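## Task

Put the white earphones in the small chest's top drawer and the red earphones in its bottom drawer. At the end every drawer must be closed and the chest must still stand upright.

## Robot and tools

Robot: two arms, left_arm and right_arm, each with a two-finger gripper. In the scene frame the left_arm base sits near (+0.004, +0.303, -0.005) m and the right_arm base near (+0.006, -0.305, -0.006) m, both almost unrotated. Two fixed cameras on a beam behind the arms (cam_high, cam_low) and one wrist camera per arm (cam_left_wrist, cam_right_wrist) give 672x504 images.

Frames: the scene frame has its origin at table-top height, halfway between the arms' nominal bases, a little behind the table's near edge. +x points out over the table, +z up, and left_arm is on the +y side; arm names do not match image left and right. Reported hand positions, orientations and Hand targets are in the scene frame. Offsets you send are along the current Hand target's own axes: the fingers point along the gripper's +z, and they open and close along its y axis. end_effector_position is the spot between the finger pads, about 1 cm short of the tips. Printed positions can be off by a few cm, more at long reach.

Row layout (shared by execute_actions and move): one flat list of 14 numbers covering both arms, each in [-1, 1]: dx, dy, dz, rx, ry, rz, opening for left_arm, then the same seven for right_arm. dx to rz are offsets, not poses, counted from that arm's Hand target as it stood when the action or move began; 1.0 equals 0.6 m for dx, dy, dz and 180 degrees for the rotation vector rx, ry, rz. opening is absolute: +1 fully open (0.094 m), -1 shut. Send six zeros to leave an arm's pose alone, but always send the opening it should keep, since 0 is a real half-open command.

execute_actions(actions, cameras): actions is a list of actions; each action is a table of up to 15 rows, one per 1/30 s step; a short table repeats its last row until step 15. Every row counts from the start-of-action Hand target, so sending the same offset again moves further. cameras picks images by name, ["all"] or []; by default an empty actions list returns all images and the current scene number and task, otherwise none.

move(target, speed, blend, opening_speed, grip_force, blocking, cameras): target is one row or a list of up to 15 rows; every row is an offset from the same starting Hand targets, not from the previous row. The grippers travel in straight lines, all finishing together, for at most 10 s. speed is the path top speed in m/s, 0.002 to 2.9 (default 0.25); turning runs at up to twice that in rad/s. blend, in m, rounds corners between listed rows (0 stops at each). opening_speed (0.2 or more, per second on the -1..+1 scale) closes or opens fingers gradually; use it on anything squashable. grip_force sets the per-pad force limit, 10 to 50 N, one value or one per arm; it persists; lower values close slowly. blocking=false returns after about 0.5 s while the move continues. Changed openings in later rows take effect only after the arms come to rest there. Paths do not avoid obstacles or the other arm, and grippers lag and overshoot more when fast or when the arm is nearly straight.

wait(seconds, cameras): seconds 0 to 3600; lets the scene run without new commands and returns early if a running move ends. stop(cameras): brakes a running move. zoom_image(camera, region): region [x0, y0, x1, y1] in pixels of that camera's latest image, at most 504 by 504. finished_scene(scene): ends the current scene, giving its number; it cannot be undone, so make sure drawers are shut and items inside first.

Results: end_effector_position (m) and end_effector_quat_wxyz per arm; Hand target, the clipped last commanded pose that next offsets start from; Tool commands; grip_measured, finger opening on the command scale (a few mm too wide when empty, somewhat narrower than a gripped part); Joint positions (last number is opening in m); Joint velocities, or "within noise"; joint torques; a move: line with an ending such as done, off_target, moving, held or fault, plus limits=paced (pose clipped) or limits=held (steps withheld). done means at rest within 10 mm and 2 degrees; it says nothing about contact. MOTOR HOT appears at 75 °C; OVER-TEMPERATURE FAULT at 90 °C folds that arm away for the rest of the scene.

Habits: orientation commands are clipped to 40 degrees from the measured one per step. Grippers often stop short or sag and tilt from friction and weight; check each result, resend the missing offset, and correct tilt. Tiny moves may fail or go sideways. An arm blocked by something keeps pushing until commanded back past its gripper. Near an arm's own base the elbow can whip round; route around it.

Avoid: dropping or releasing moving items, knocking anything off the table, slamming drawers, tipping the chest, hitting the bar, spacers, plate or rail behind/under the bases, arms or grippers touching each other (never close a gripper on the other arm's fingers), strain on wrist camera cables, and holding loads or stretched poses long enough to overheat motors. Loose objects may occasionally be nudged by outside disturbances.

Each tool is called after "Call:" as name(argument=value, ...), one argument or row to a line, values as JSON.

## Session

Call:
execute_actions(
  actions=[],
)

Scene clock: 0.00 s.
left_arm: end_effector_position=(+0.3118, +0.0787, +0.3146) grip_measured=+1.000 end_effector_quat_wxyz=(+0.426, -0.020, +0.884, -0.191) | right_arm: end_effector_position=(+0.2209, -0.0607, +0.3609) grip_measured=+1.000 end_effector_quat_wxyz=(+0.525, -0.191, +0.821, +0.114)
Joint positions: left_arm=[-0.731 1.305 1.442 -0.773 -0.287 -0.656 0.094] | right_arm=[1.199 1.156 1.429 -0.85 0.692 0.361 0.094]
Joint velocities: within noise
Joint torques (N m): no reading
Heat: left arm: 31 °C; right arm: 32 °C.
Hand target: left_arm +0.3114, +0.0797, +0.3180; +0.428, -0.022, +0.883, -0.191 | right_arm +0.2204, -0.0605, +0.3640; +0.527, -0.190, +0.820, +0.118
Tool commands: left_gripper/opening=+1.0 right_gripper/opening=+1.0

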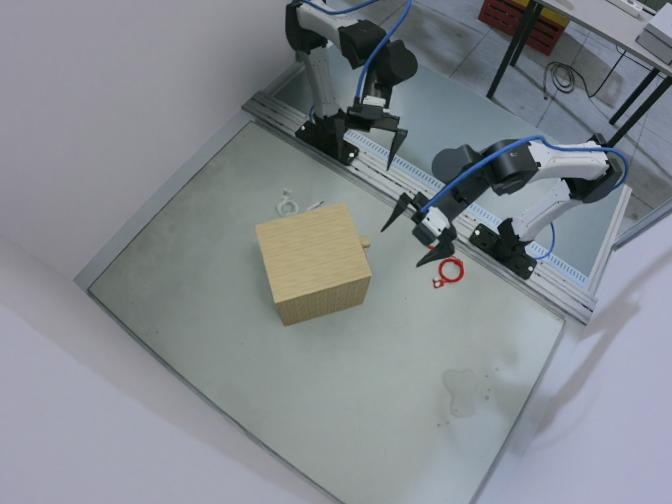

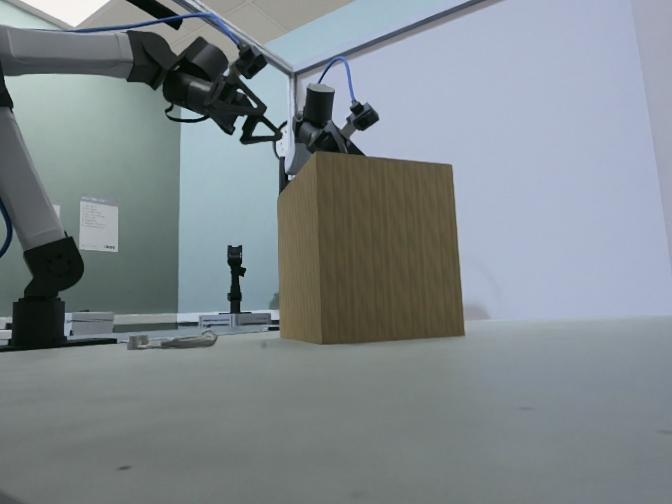

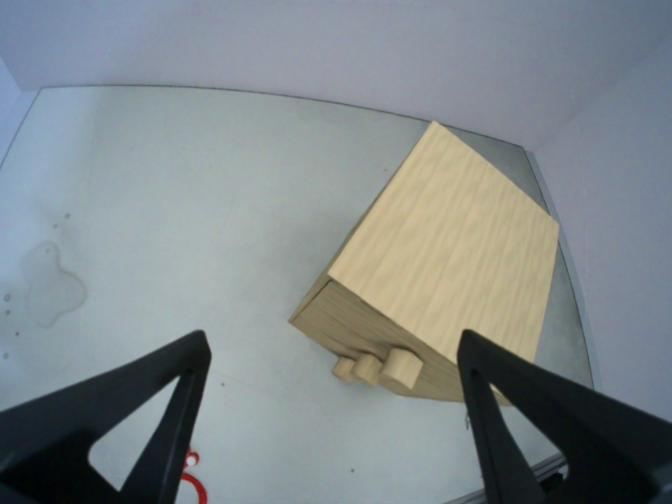

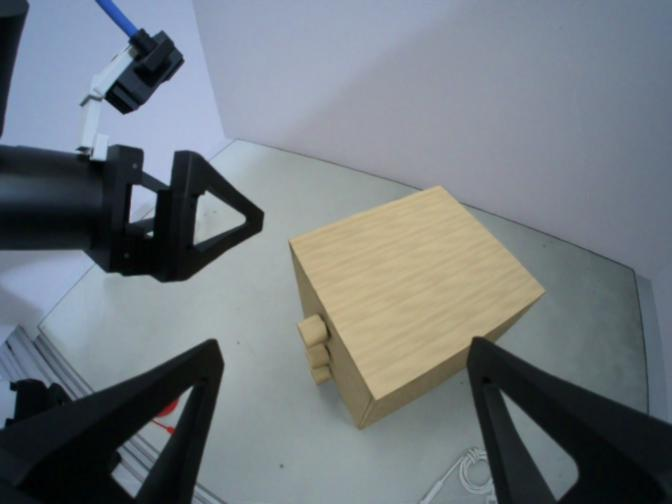

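Call:
move(
  target=[0.1625,0.202,-0.141,-0.127,0.284,0.0146,1,0.184,-0.3455,-0.1405,0.080,0.357,0.129,1],
  cameras=["all"],
)

Scene clock: 21.80 s.
left_arm: end_effector_position=(+0.2148, +0.1925, +0.2524) grip_measured=+1.000 end_effector_quat_wxyz=(+0.152, -0.004, +0.986, -0.072) | right_arm: end_effector_position=(+0.2055, -0.3024, +0.3039) grip_measured=+1.000 end_effector_quat_wxyz=(+0.277, +0.003, +0.961, +0.009)
Joint positions: left_arm=[-0.46 1.263 1.545 -1.521 -0.008 -0.489 0.094] | right_arm=[0.046 1.037 1.59 -1.553 0.029 0.056 0.094]
Joint torques (N m): left_arm=[0.73 -4.63 5.3 0.46 0.07 0.1] | right_arm=[-0.85 -1.58 4.93 1.24 -0.26 -0.09]
Heat: left arm: 34 °C; right arm: 34 °C.
Hand target: left_arm +0.2004, +0.1992, +0.2492; +0.000, +0.000, +1.000, +0.000 | right_arm +0.2004, -0.3009, +0.3003; +0.000, +0.000, +1.000, +0.000
Off the commanded pose: left_arm 0.016 m, 19 deg | right_arm 0.006 m, 32 deg.
joint sent to its limit (left arm) — joint 4 (wrist pitch), lower limit. The joint targets are off in orientation, not in position.
joint sent to its limit (right arm) — joint 4 (wrist pitch), lower limit. The joint targets are off in orientation, not in position.
move: off_target (left_arm, right_arm)

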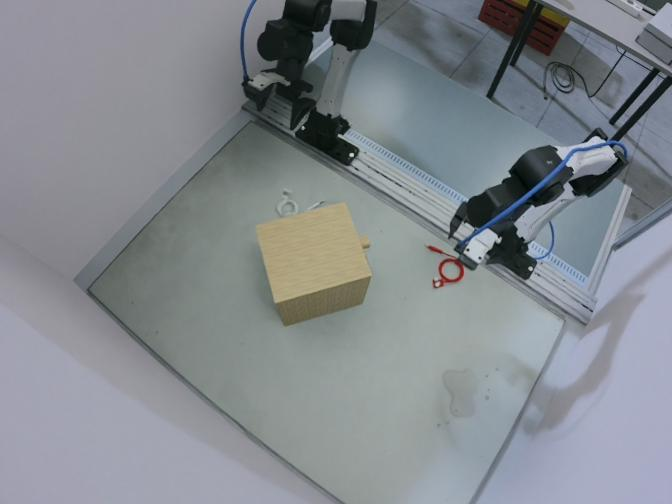

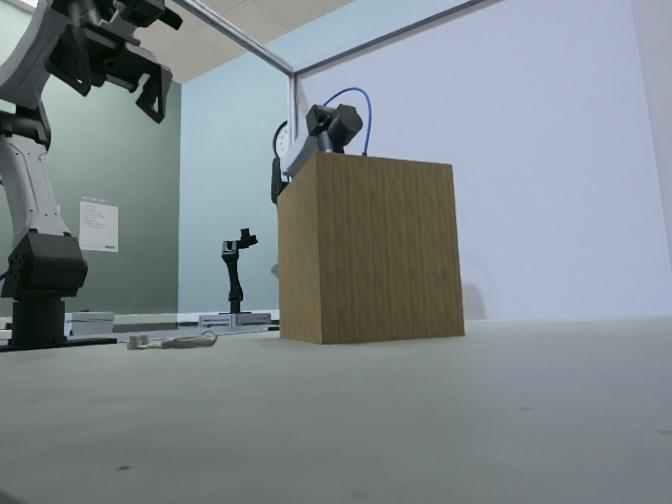

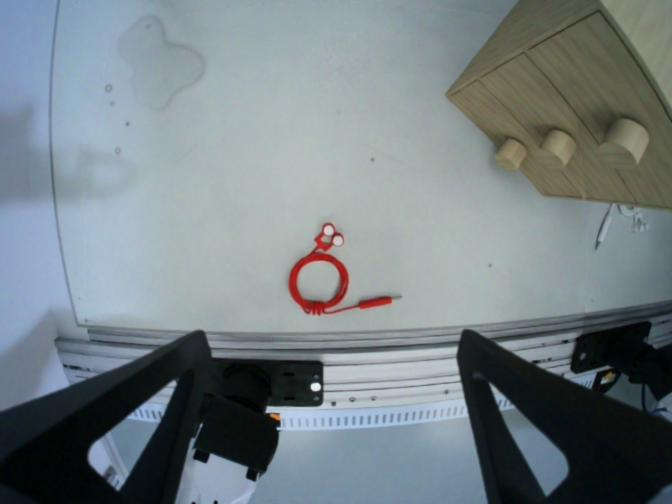

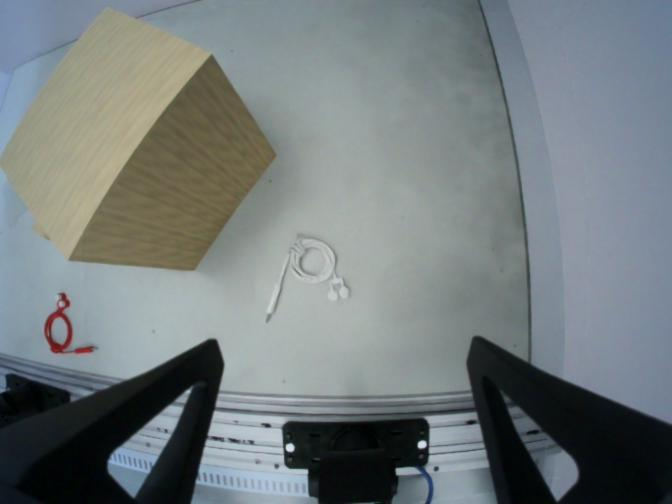

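Call:
move(
  target=[-0.008,-0.257,0.132,0.1356,-0.3724,0.1934,1,-0.067,0.04,0.333,0,0,0,1],
  cameras=["all"],
)

Scene clock: 51.30 s.
left_arm: end_effector_position=(+0.2031, +0.0447, +0.1724) grip_measured=+1.000 end_effector_quat_wxyz=(+0.535, +0.281, +0.771, -0.202) | right_arm: end_effector_position=(+0.2414, -0.2813, +0.1060) grip_measured=+1.000 end_effector_quat_wxyz=(+0.006, +0.001, +1.000, -0.006)
Joint positions: left_arm=[-1.077 0.893 0.438 0.073 -0.361 -0.16 0.094] | right_arm=[0.114 1.417 1.126 -1.263 0.029 0.131 0.094]
Joint torques (N m): left_arm=[0.21 -0.96 6.94 2 -0.27 0.07] | right_arm=[0.42 -3.58 5.6 0.43 -0.13 0.11]
Heat: left arm: 32 °C; right arm: 34 °C.
Hand target: left_arm +0.2051, +0.0451, +0.1698; +0.539, +0.280, +0.770, -0.196 | right_arm +0.2405, -0.2771, +0.1004; +0.000, +0.001, +1.000, +0.000
Off the commanded pose: left_arm 0.003 m, 1 deg | right_arm 0.007 m, 1 deg.
move: done

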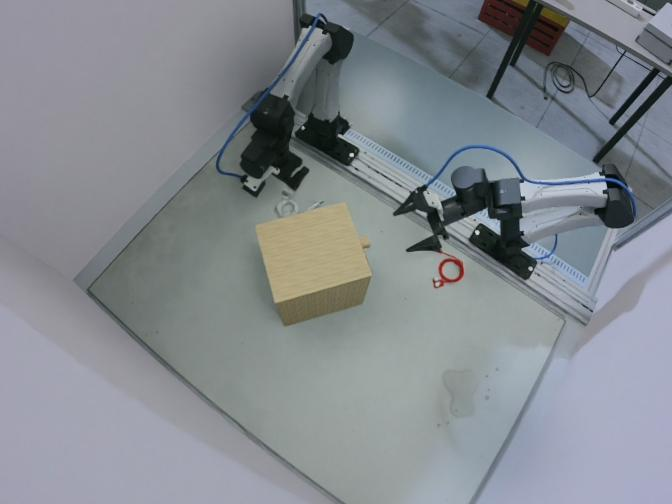

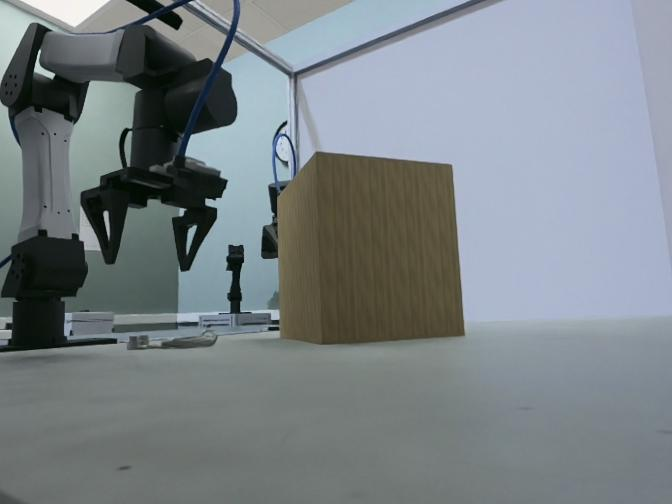

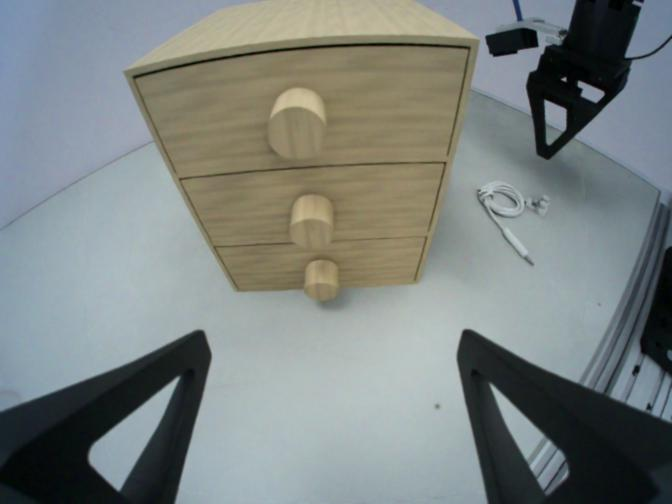

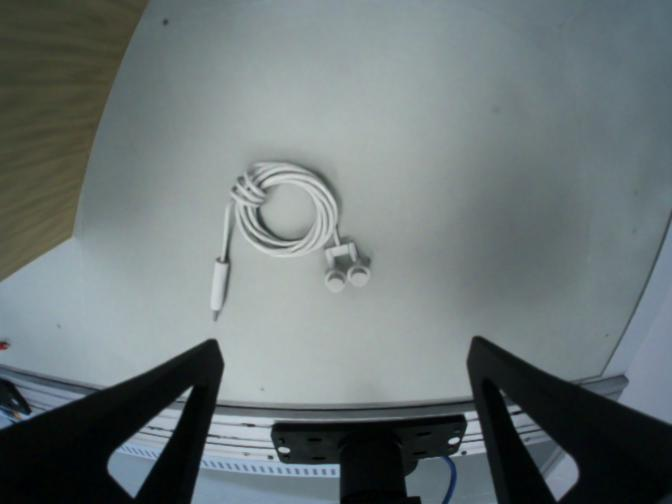

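Call:
move(
  target=[-0.0872,0.0107,0.0838,-0.0157,0,-0.0057,1,-0.0225,0.0118,0.09,0,0,0,-0.23],
  cameras=["cam_left_wrist","cam_right_wrist"],
)

Scene clock: 75.67 s.
left_arm: end_effector_position=(+0.2541, +0.0148, +0.1896) grip_measured=+1.000 end_effector_quat_wxyz=(+0.534, +0.262, +0.785, -0.172) | right_arm: end_effector_position=(+0.2568, -0.2741, +0.0529) grip_measured=-0.228 end_effector_quat_wxyz=(+0.007, +0.001, +1.000, -0.006)
Joint positions: left_arm=[-0.981 1.166 0.654 0.104 -0.338 -0.14 0.094] | right_arm=[0.131 1.512 0.998 -1.037 0.029 0.149 0.036]
Joint torques (N m): left_arm=[0.76 -2.84 10.11 2 0 0.04] | right_arm=[0.25 -4.14 5.44 0.46 -0.17 0.1]
Heat: left arm: 35 °C; right arm: 32 °C.
Hand target: left_arm +0.2591, +0.0082, +0.2017; +0.544, +0.260, +0.777, -0.182 | right_arm +0.2540, -0.2700, +0.0464; +0.000, +0.001, +1.000, +0.000
Off the commanded pose: left_arm 0.015 m, 2 deg | right_arm 0.008 m, 1 deg.
move: off_target (left_arm)

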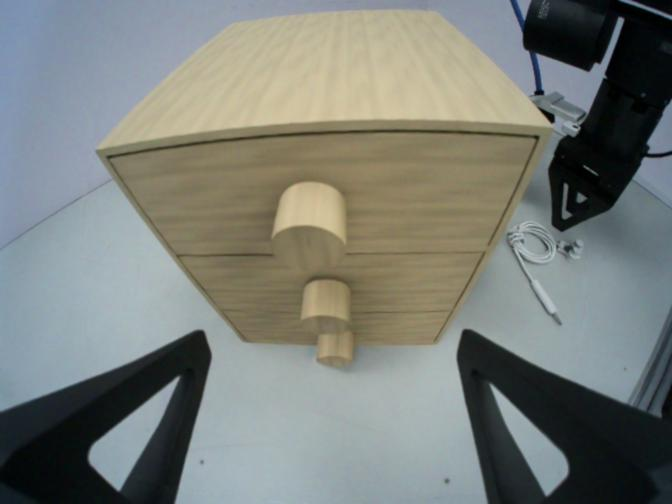

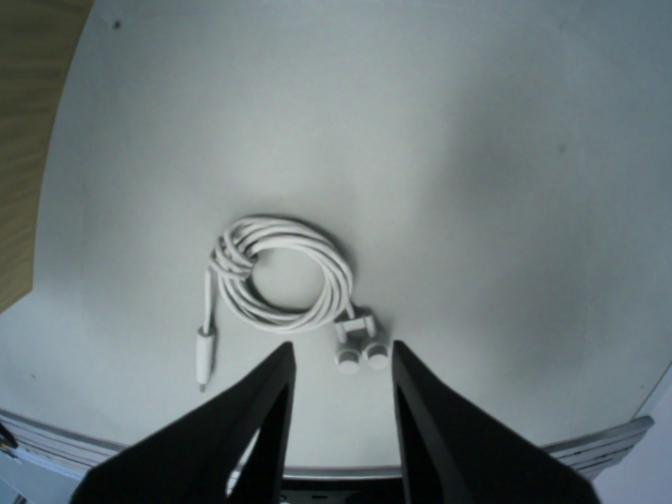

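Call:
move(
  target=[-0.006,0.017,0.104,0,0,0,1,-0.005,0,0.064,0,0,0,-0.23],
  speed=0.15,
  cameras=["cam_left_wrist","cam_right_wrist"],
)

Scene clock: 85.60 s.
left_arm: end_effector_position=(+0.3043, -0.0075, +0.1694) grip_measured=+1.000 end_effector_quat_wxyz=(+0.528, +0.263, +0.790, -0.165) | right_arm: end_effector_position=(+0.2574, -0.2732, +0.0171) grip_measured=-0.228 end_effector_quat_wxyz=(+0.002, +0.001, +1.000, -0.006)
Joint positions: left_arm=[-0.875 1.411 0.751 0.243 -0.247 -0.098 0.094] | right_arm=[0.131 1.576 0.908 -0.894 0.027 0.149 0.036]
Joint torques (N m): left_arm=[0.59 -3.49 10.58 2.22 0.09 0] | right_arm=[-0.01 -3.92 4.66 0.58 -0.13 0.03]
Heat: left arm: 37 °C; right arm: 32 °C.
Hand target: left_arm +0.3131, -0.0197, +0.1838; +0.544, +0.260, +0.777, -0.182 | right_arm +0.2570, -0.2701, +0.0080; +0.000, +0.001, +1.000, +0.000
Off the commanded pose: left_arm 0.021 m, 3 deg | right_arm 0.010 m, 1 deg.
move: off_target (left_arm)

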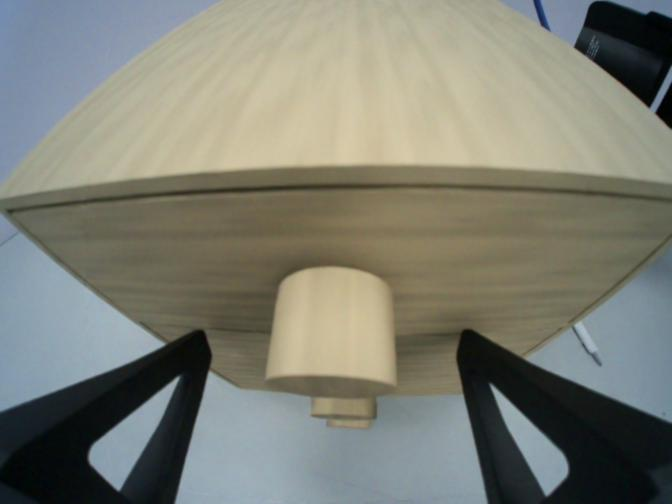

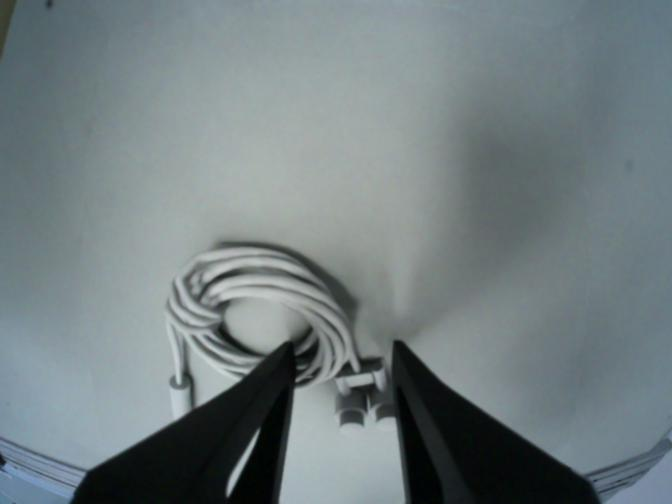

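Call:
move(
  target=[
    [0,0,0,0,0,0,-1,0,0,0.01,0,0,0,-0.23],
    [0,0,0,0,0,0,-1,0,0,0.01,0,0,0,-1],
  ],
  speed=0.1,
  grip_force=[35, 20],
  cameras=["cam_left_wrist","cam_right_wrist"],
)

Scene clock: 99.67 s.
left_arm: end_effector_position=(+0.3022, -0.0128, +0.1672) grip_measured=-0.560 end_effector_quat_wxyz=(+0.522, +0.272, +0.789, -0.176) | right_arm: end_effector_position=(+0.2628, -0.2677, +0.0162) grip_measured=-0.881 end_effector_quat_wxyz=(+0.013, +0.001, +1.000, +0.009)
Joint positions: left_arm=[-0.875 1.421 0.755 0.247 -0.218 -0.096 0.021] | right_arm=[0.131 1.576 0.904 -0.863 0.001 0.149 0.006]
Joint torques (N m): left_arm=[0.59 -4.45 10.32 2.2 -0.24 -0.01] | right_arm=[0.09 -3.17 3.84 0.67 0.1 0.02]
Heat: left arm: 38 °C; right arm: 31 °C.
Hand target: left_arm +0.3131, -0.0197, +0.1839; +0.544, +0.260, +0.777, -0.182 | right_arm +0.2571, -0.2700, +0.0021; +0.000, +0.001, +1.000, +0.000
Off the commanded pose: left_arm 0.021 m, 3 deg | right_arm 0.016 m, 2 deg.
grip_force (N): 35, 20
move: off_target (right_arm); target 2's new opening was sent with right_arm's hand 0.015 m and 1 deg from that target

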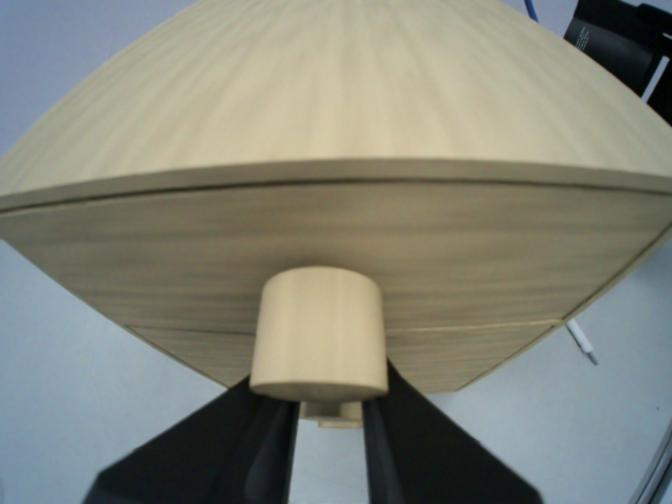

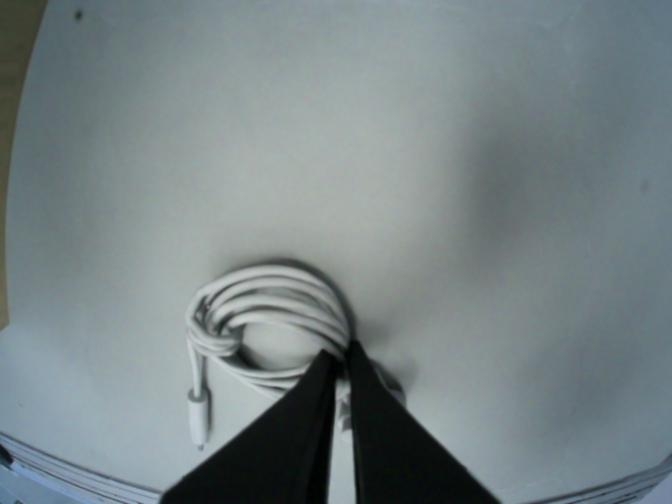

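Call:
move(
  target=[
    [0,0,0,0,0,0,1,0,0,0,0,0,0,-1],
    [-0.025,0,-0.0025,0,0,0,1,0,0,-0.133,0,0,0,-1],
  ],
  speed=0.12,
  grip_force=[50, 20],
  cameras=["cam_low","cam_left_wrist","cam_right_wrist"],
)

Scene clock: 104.77 s.
left_arm: end_effector_position=(+0.3041, -0.0112, +0.1678) grip_measured=+0.997 end_effector_quat_wxyz=(+0.510, +0.277, +0.798, -0.162) | right_arm: end_effector_position=(+0.2511, -0.2704, +0.0710) grip_measured=-0.887 end_effector_quat_wxyz=(-0.016, +0.001, +1.000, +0.005)
Joint positions: left_arm=[-0.872 1.423 0.796 0.168 -0.224 -0.089 0.094] | right_arm=[0.131 1.516 1.075 -1.153 0.001 0.15 0.005]
Joint torques (N m): left_arm=[0.61 -6.01 11.23 2.3 -0.13 -0.07] | right_arm=[0.34 -6.04 9.31 0.1 0.05 0.1]
Heat: left arm: 38 °C; right arm: 31 °C.
Hand target: left_arm +0.3160, -0.0221, +0.1985; +0.544, +0.260, +0.777, -0.182 | right_arm +0.2571, -0.2700, +0.0818; +0.000, +0.001, +1.000, +0.000
Off the commanded pose: left_arm 0.035 m, 6 deg | right_arm 0.012 m, 2 deg.
grip_force (N): 50, 20
move: off_target (left_arm, right_arm)

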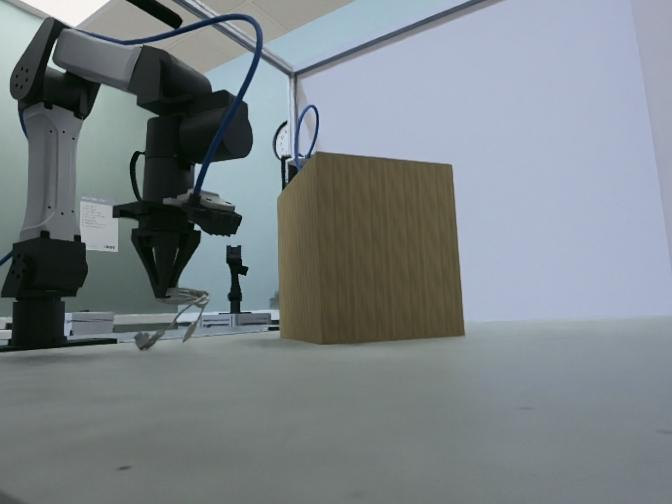

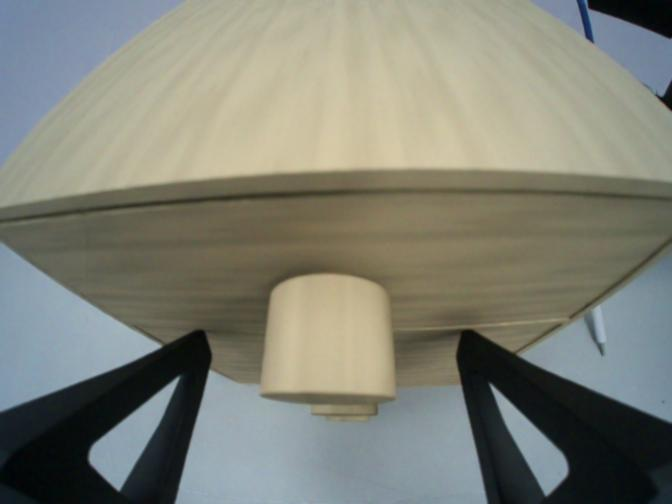

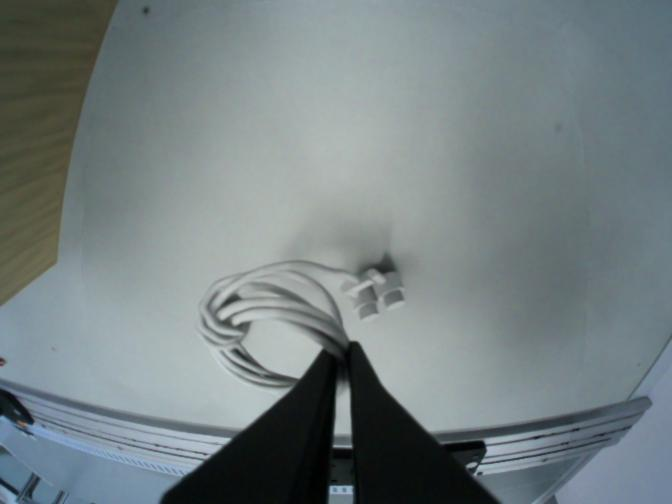

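Call:
move(
  target=[0.013,-0.001,-0.0233,0,0,0,1,0,0,0,0,0,0,-1],
  speed=0.1,
  cameras=["cam_left_wrist"],
)

Scene clock: 107.63 s.
left_arm: end_effector_position=(+0.3026, -0.0119, +0.1792) grip_measured=+0.997 end_effector_quat_wxyz=(+0.522, +0.274, +0.790, -0.170) | right_arm: end_effector_position=(+0.2509, -0.2704, +0.0710) grip_measured=-0.887 end_effector_quat_wxyz=(-0.017, +0.001, +1.000, +0.004)
Joint positions: left_arm=[-0.876 1.4 0.794 0.182 -0.224 -0.089 0.094] | right_arm=[0.131 1.516 1.075 -1.154 0.001 0.15 0.005]
Joint torques (N m): left_arm=[-0.54 -8.1 7.17 2.2 -0.29 -0.13] | right_arm=[0.28 -6.28 9.06 0.09 0.12 0.03]
Heat: left arm: 39 °C; right arm: 31 °C.
Hand target: left_arm +0.3031, -0.0130, +0.1960; +0.544, +0.260, +0.777, -0.182 | right_arm +0.2570, -0.2700, +0.0818; +0.000, +0.001, +1.000, +0.000
Off the commanded pose: left_arm 0.017 m, 4 deg | right_arm 0.013 m, 2 deg.
grip_force (N): 50, 20
move: off_target (left_arm)

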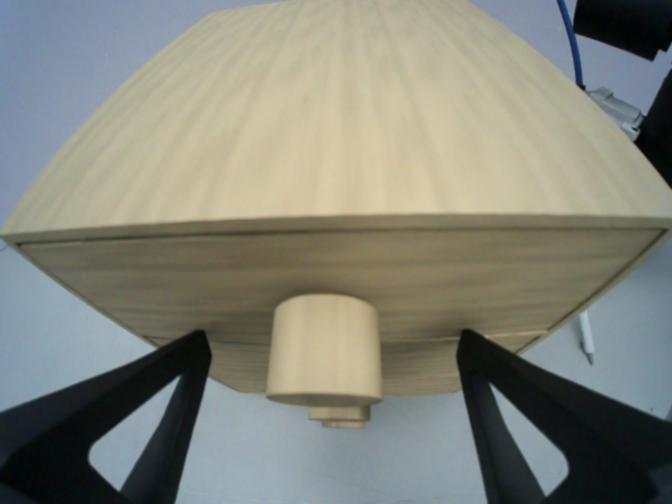

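Call:
move(
  target=[0,0.006,0,0,0,0,-1,0,0,0,0,0,0,-1],
  opening_speed=1.2,
  cameras=["cam_left_wrist"],
)

Scene clock: 111.03 s.
left_arm: end_effector_position=(+0.3027, -0.0124, +0.1812) grip_measured=-0.463 end_effector_quat_wxyz=(+0.525, +0.273, +0.787, -0.173) | right_arm: end_effector_position=(+0.2509, -0.2704, +0.0710) grip_measured=-0.887 end_effector_quat_wxyz=(-0.017, +0.001, +1.000, +0.004)
Joint positions: left_arm=[-0.876 1.398 0.792 0.191 -0.223 -0.089 0.025] | right_arm=[0.131 1.516 1.075 -1.154 0.001 0.15 0.005]
Joint torques (N m): left_arm=[0.68 -8.18 7.04 2.14 -0.17 -0.08] | right_arm=[0.42 -6.19 9.42 0.12 0.09 0.09]
Heat: left arm: 39 °C; right arm: 31 °C.
Hand target: left_arm +0.3052, -0.0101, +0.1959; +0.544, +0.260, +0.777, -0.182 | right_arm +0.2570, -0.2700, +0.0818; +0.000, +0.001, +1.000, +0.000
Off the commanded pose: left_arm 0.015 m, 3 deg | right_arm 0.012 m, 2 deg.
grip_force (N): 50, 20
move: off_target (left_arm)

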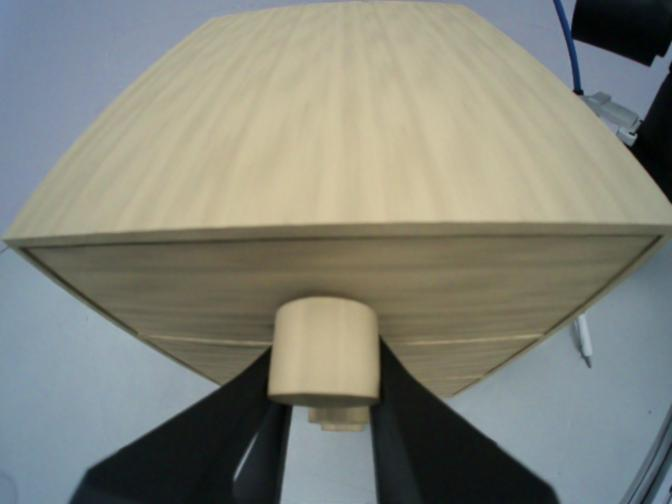

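Call:
move(
  target=[0.072,0.006,-0.169,0,0,0,-1,0.145,0.05,-0.363,-0.032,-0.1815,-0.108,-1],
  speed=0.15,
  cameras=["all"],
)

Scene clock: 126.90 s.
left_arm: end_effector_position=(+0.2165, +0.0562, +0.1789) grip_measured=-0.463 end_effector_quat_wxyz=(+0.525, +0.279, +0.784, -0.181) | right_arm: end_effector_position=(+0.1712, -0.2373, +0.2919) grip_measured=-0.887 end_effector_quat_wxyz=(+0.274, -0.170, +0.945, +0.054)
Joint positions: left_arm=[-1 0.889 0.5 -0.032 -0.318 -0.137 0.025] | right_arm=[0.48 0.952 1.501 -1.555 0.08 0.112 0.005]
Joint torques (N m): left_arm=[-0.58 -3.6 7.6 2.06 -0.6 -0.13] | right_arm=[0.2 -0.17 8.25 1.29 0.12 0.07]
Heat: left arm: 41 °C; right arm: 32 °C.
Hand target: left_arm +0.2195, +0.0591, +0.1900; +0.544, +0.260, +0.777, -0.182 | right_arm +0.1702, -0.2399, +0.2997; +0.280, -0.166, +0.944, +0.049
Off the commanded pose: left_arm 0.012 m, 3 deg | right_arm 0.008 m, 1 deg.
joint sent to its limit (right arm) — joint 4 (wrist pitch), lower limit. The joint targets still meet the commanded pose.
grip_force (N): 50, 20
move: off_target (left_arm)

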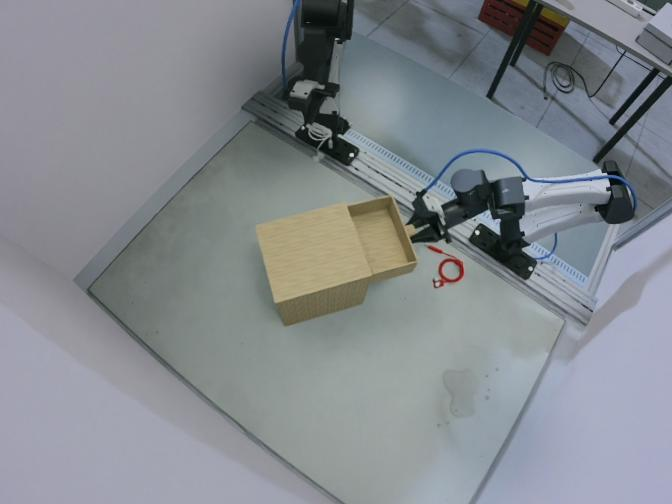

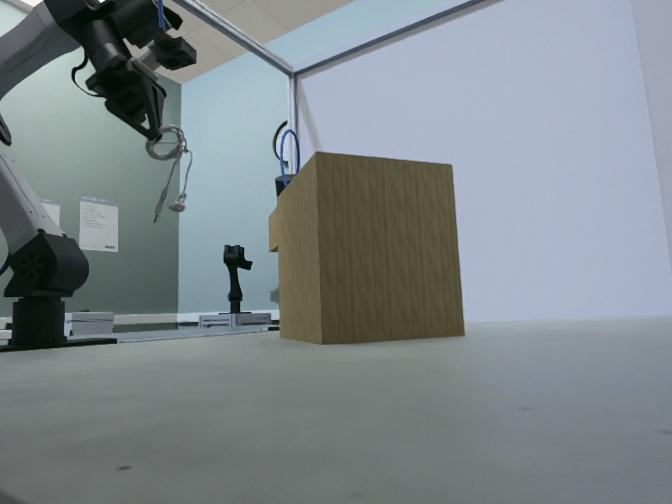

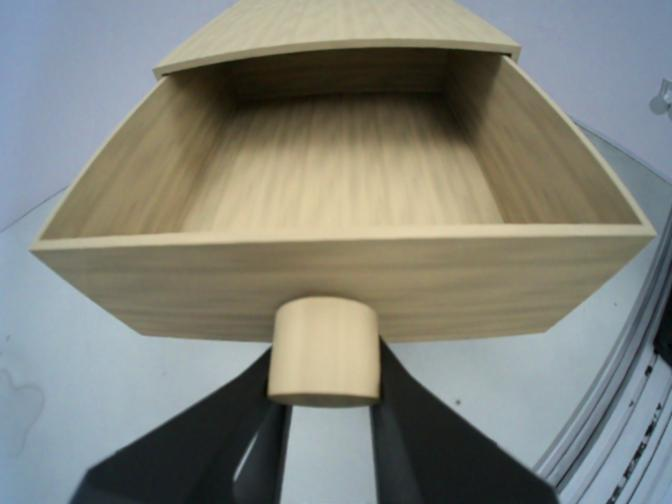

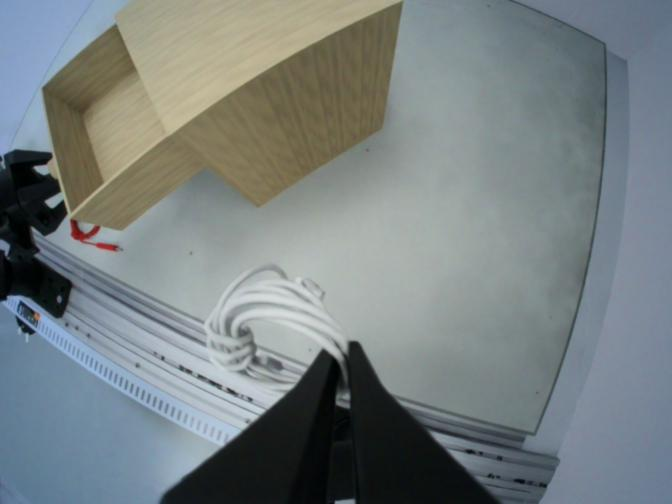

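Call:
move(
  target=[
    [0,0,0,0,0,0,-1,-0.032,0,-0.049,0,0,0,-1],
    [0,0,0,0,0,0,-1,-0.290,0.328,0.119,-0.0908,0,-0.1398,-1],
  ],
  speed=0.2,
  blend=0.03,
  cameras=["all"],
)

Scene clock: 139.13 s.
left_arm: end_effector_position=(+0.2166, +0.0563, +0.1789) grip_measured=-0.463 end_effector_quat_wxyz=(+0.525, +0.278, +0.784, -0.181) | right_arm: end_effector_position=(+0.2797, +0.0028, +0.3323) grip_measured=-0.888 end_effector_quat_wxyz=(+0.262, -0.396, +0.873, +0.113)
Joint positions: left_arm=[-1 0.889 0.5 -0.032 -0.318 -0.137 0.025] | right_arm=[0.856 1.89 2.449 -1.556 0.034 0.004 0.005]
Joint torques (N m): left_arm=[-0.55 -3.6 7.61 2.05 -0.58 -0.13] | right_arm=[0.38 -6.08 8.55 1.28 -0.17 -0.08]
Heat: left arm: 41 °C; right arm: 32 °C.
Hand target: left_arm +0.2195, +0.0591, +0.1900; +0.544, +0.260, +0.777, -0.182 | right_arm +0.2769, +0.0081, +0.3345; +0.257, -0.405, +0.869, +0.120
Off the commanded pose: left_arm 0.012 m, 3 deg | right_arm 0.006 m, 1 deg.
joint sent to its limit (right arm) — joint 4 (wrist pitch), lower limit. The joint targets still meet the commanded pose.
grip_force (N): 50, 20
move: done; blend cut to 0.0177 m at target 1

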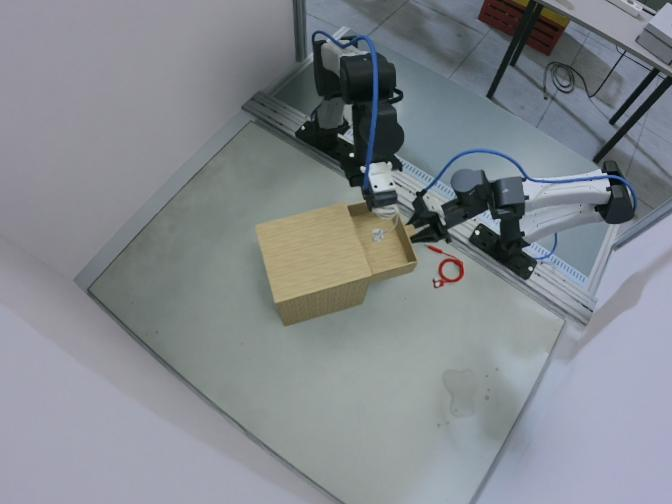

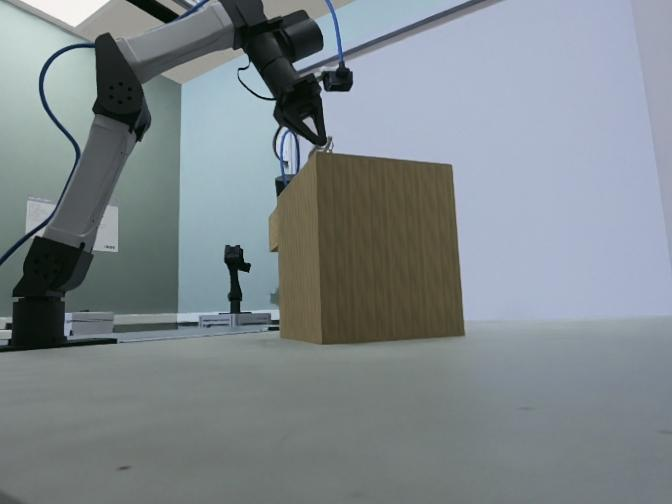

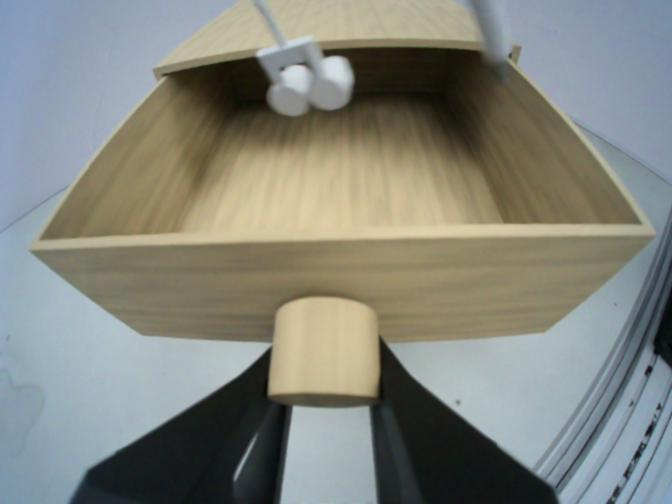

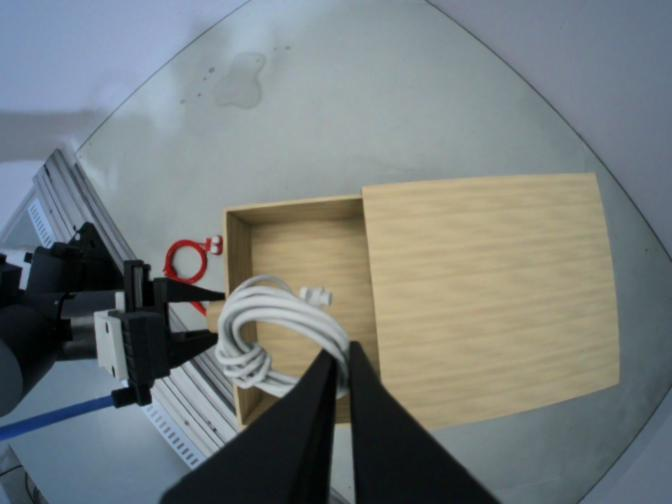

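Call:
move(
  target=[0,0,0,0,0,0,-1,0.105,0.005,0.170,0,0,0,-1],
  speed=0.15,
  cameras=["cam_high","cam_left_wrist","cam_right_wrist"],
)

Scene clock: 147.03 s.
left_arm: end_effector_position=(+0.2166, +0.0563, +0.1789) grip_measured=-0.463 end_effector_quat_wxyz=(+0.525, +0.278, +0.784, -0.181) | right_arm: end_effector_position=(+0.2820, +0.0085, +0.2092) grip_measured=-0.888 end_effector_quat_wxyz=(+0.250, -0.399, +0.876, +0.107)
Joint positions: left_arm=[-1 0.889 0.5 -0.032 -0.318 -0.137 0.025] | right_arm=[0.856 1.656 1.611 -0.98 0.034 0.004 0.005]
Joint torques (N m): left_arm=[-0.54 -3.6 7.61 2.05 -0.58 -0.13] | right_arm=[0.51 -8.51 6.22 1.44 -0.22 -0.01]
Heat: left arm: 42 °C; right arm: 33 °C.
Hand target: left_arm +0.2195, +0.0591, +0.1900; +0.544, +0.260, +0.777, -0.182 | right_arm +0.2763, +0.0121, +0.2145; +0.257, -0.405, +0.869, +0.120
Off the commanded pose: left_arm 0.012 m, 3 deg | right_arm 0.009 m, 2 deg.
grip_force (N): 50, 20
move: done

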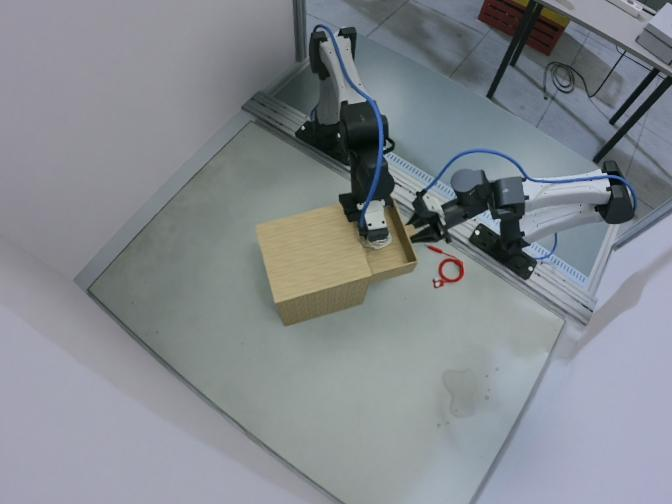

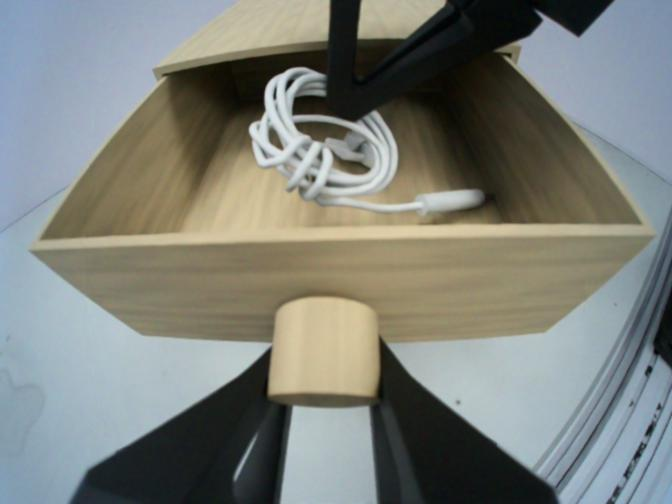

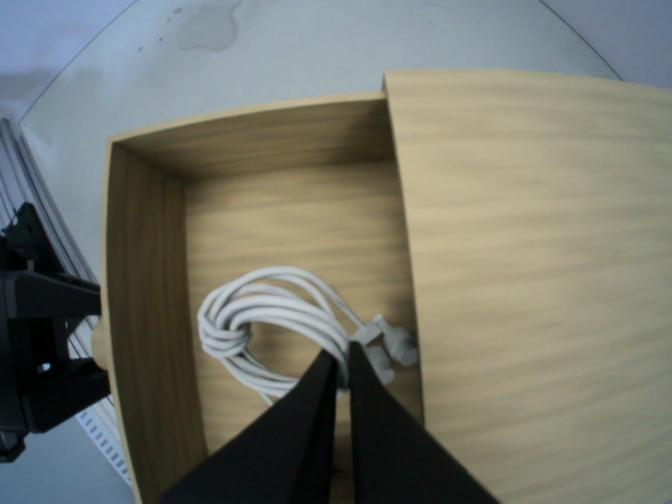

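Call:
move(
  target=[
    [0,0,0,0,0,0,-1,0.011,0,0.0168,0,0,0,-1],
    [0,0,0,0,0,0,-1,0.011,0,0.0168,0,0,0,-0.3],
    [0,0,0,0,0,0,-1,-0.06,0,-0.18,0,0,0,-0.3],
  ],
  speed=0.15,
  grip_force=50,
  cameras=["cam_left_wrist","cam_right_wrist"],
)

Scene clock: 154.30 s.
left_arm: end_effector_position=(+0.2166, +0.0563, +0.1789) grip_measured=-0.463 end_effector_quat_wxyz=(+0.525, +0.278, +0.784, -0.181) | right_arm: end_effector_position=(+0.2592, -0.0137, +0.3225) grip_measured=-0.302 end_effector_quat_wxyz=(+0.257, -0.401, +0.871, +0.119)
Joint positions: left_arm=[-1 0.889 0.5 -0.032 -0.318 -0.137 0.025] | right_arm=[0.863 1.721 2.173 -1.453 0.021 0.004 0.033]
Joint torques (N m): left_arm=[-0.54 -3.59 7.61 2.05 -0.58 -0.12] | right_arm=[0.59 -5.31 8.87 1.17 -0.01 0.02]
Heat: left arm: 42 °C; right arm: 33 °C.
Hand target: left_arm +0.2195, +0.0591, +0.1900; +0.544, +0.260, +0.777, -0.182 | right_arm +0.2579, -0.0097, +0.3248; +0.257, -0.405, +0.869, +0.120
Off the commanded pose: left_arm 0.012 m, 3 deg | right_arm 0.005 m, 0 deg.
move: done

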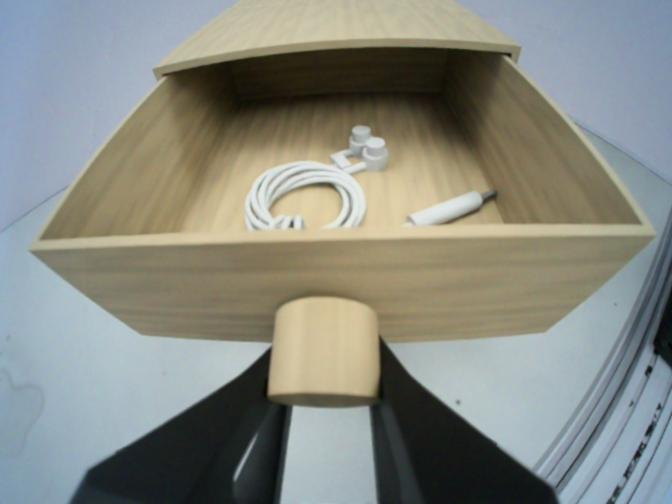

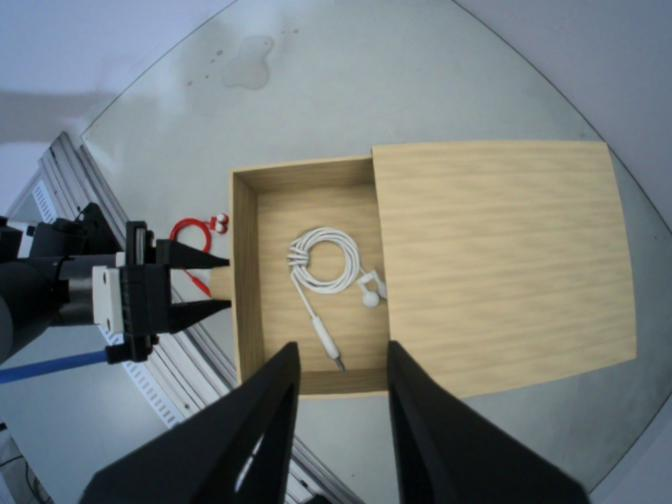

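Call:
move(
  target=[-0.072,-0.006,0.196,0,0,0,-1,0.321,-0.134,-0.218,0,0,0,-0.3],
  speed=0.14,
  cameras=["cam_high","cam_left_wrist","cam_right_wrist"],
)

Scene clock: 161.27 s.
left_arm: end_effector_position=(+0.3053, -0.0106, +0.1811) grip_measured=-0.463 end_effector_quat_wxyz=(+0.531, +0.269, +0.785, -0.173) | right_arm: end_effector_position=(+0.1736, -0.2405, +0.3325) grip_measured=-0.302 end_effector_quat_wxyz=(+0.352, -0.368, +0.858, +0.060)
Joint positions: left_arm=[-0.869 1.4 0.779 0.22 -0.225 -0.086 0.025] | right_arm=[0.11 0.941 1.611 -1.557 -0.281 -0.59 0.033]
Joint torques (N m): left_arm=[1.29 -2.5 10.58 2.21 0 -0.06] | right_arm=[-0.88 0.05 4.55 1.44 -0.33 -0.1]
Heat: left arm: 42 °C; right arm: 33 °C.
Hand target: left_arm +0.3173, -0.0192, +0.1903; +0.544, +0.260, +0.777, -0.182 | right_arm +0.1696, -0.2396, +0.3296; +0.257, -0.405, +0.869, +0.120
Off the commanded pose: left_arm 0.018 m, 2 deg | right_arm 0.005 m, 14 deg.
joint sent to its limit (right arm) — joint 4 (wrist pitch), lower limit. The joint targets are off in orientation, not in position.
move: off_target (left_arm, right_arm)

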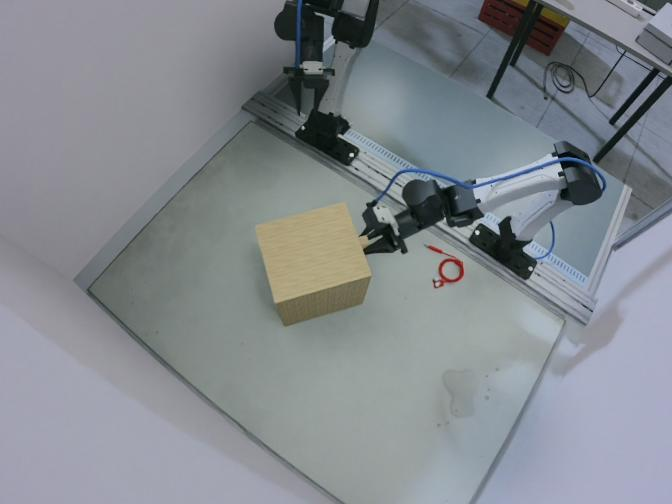

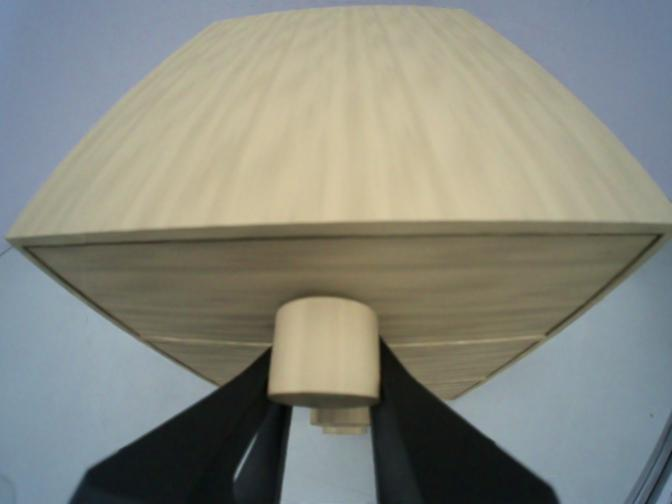

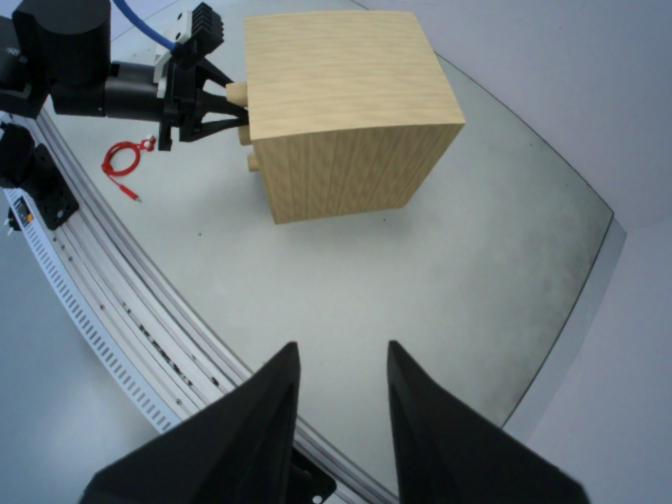

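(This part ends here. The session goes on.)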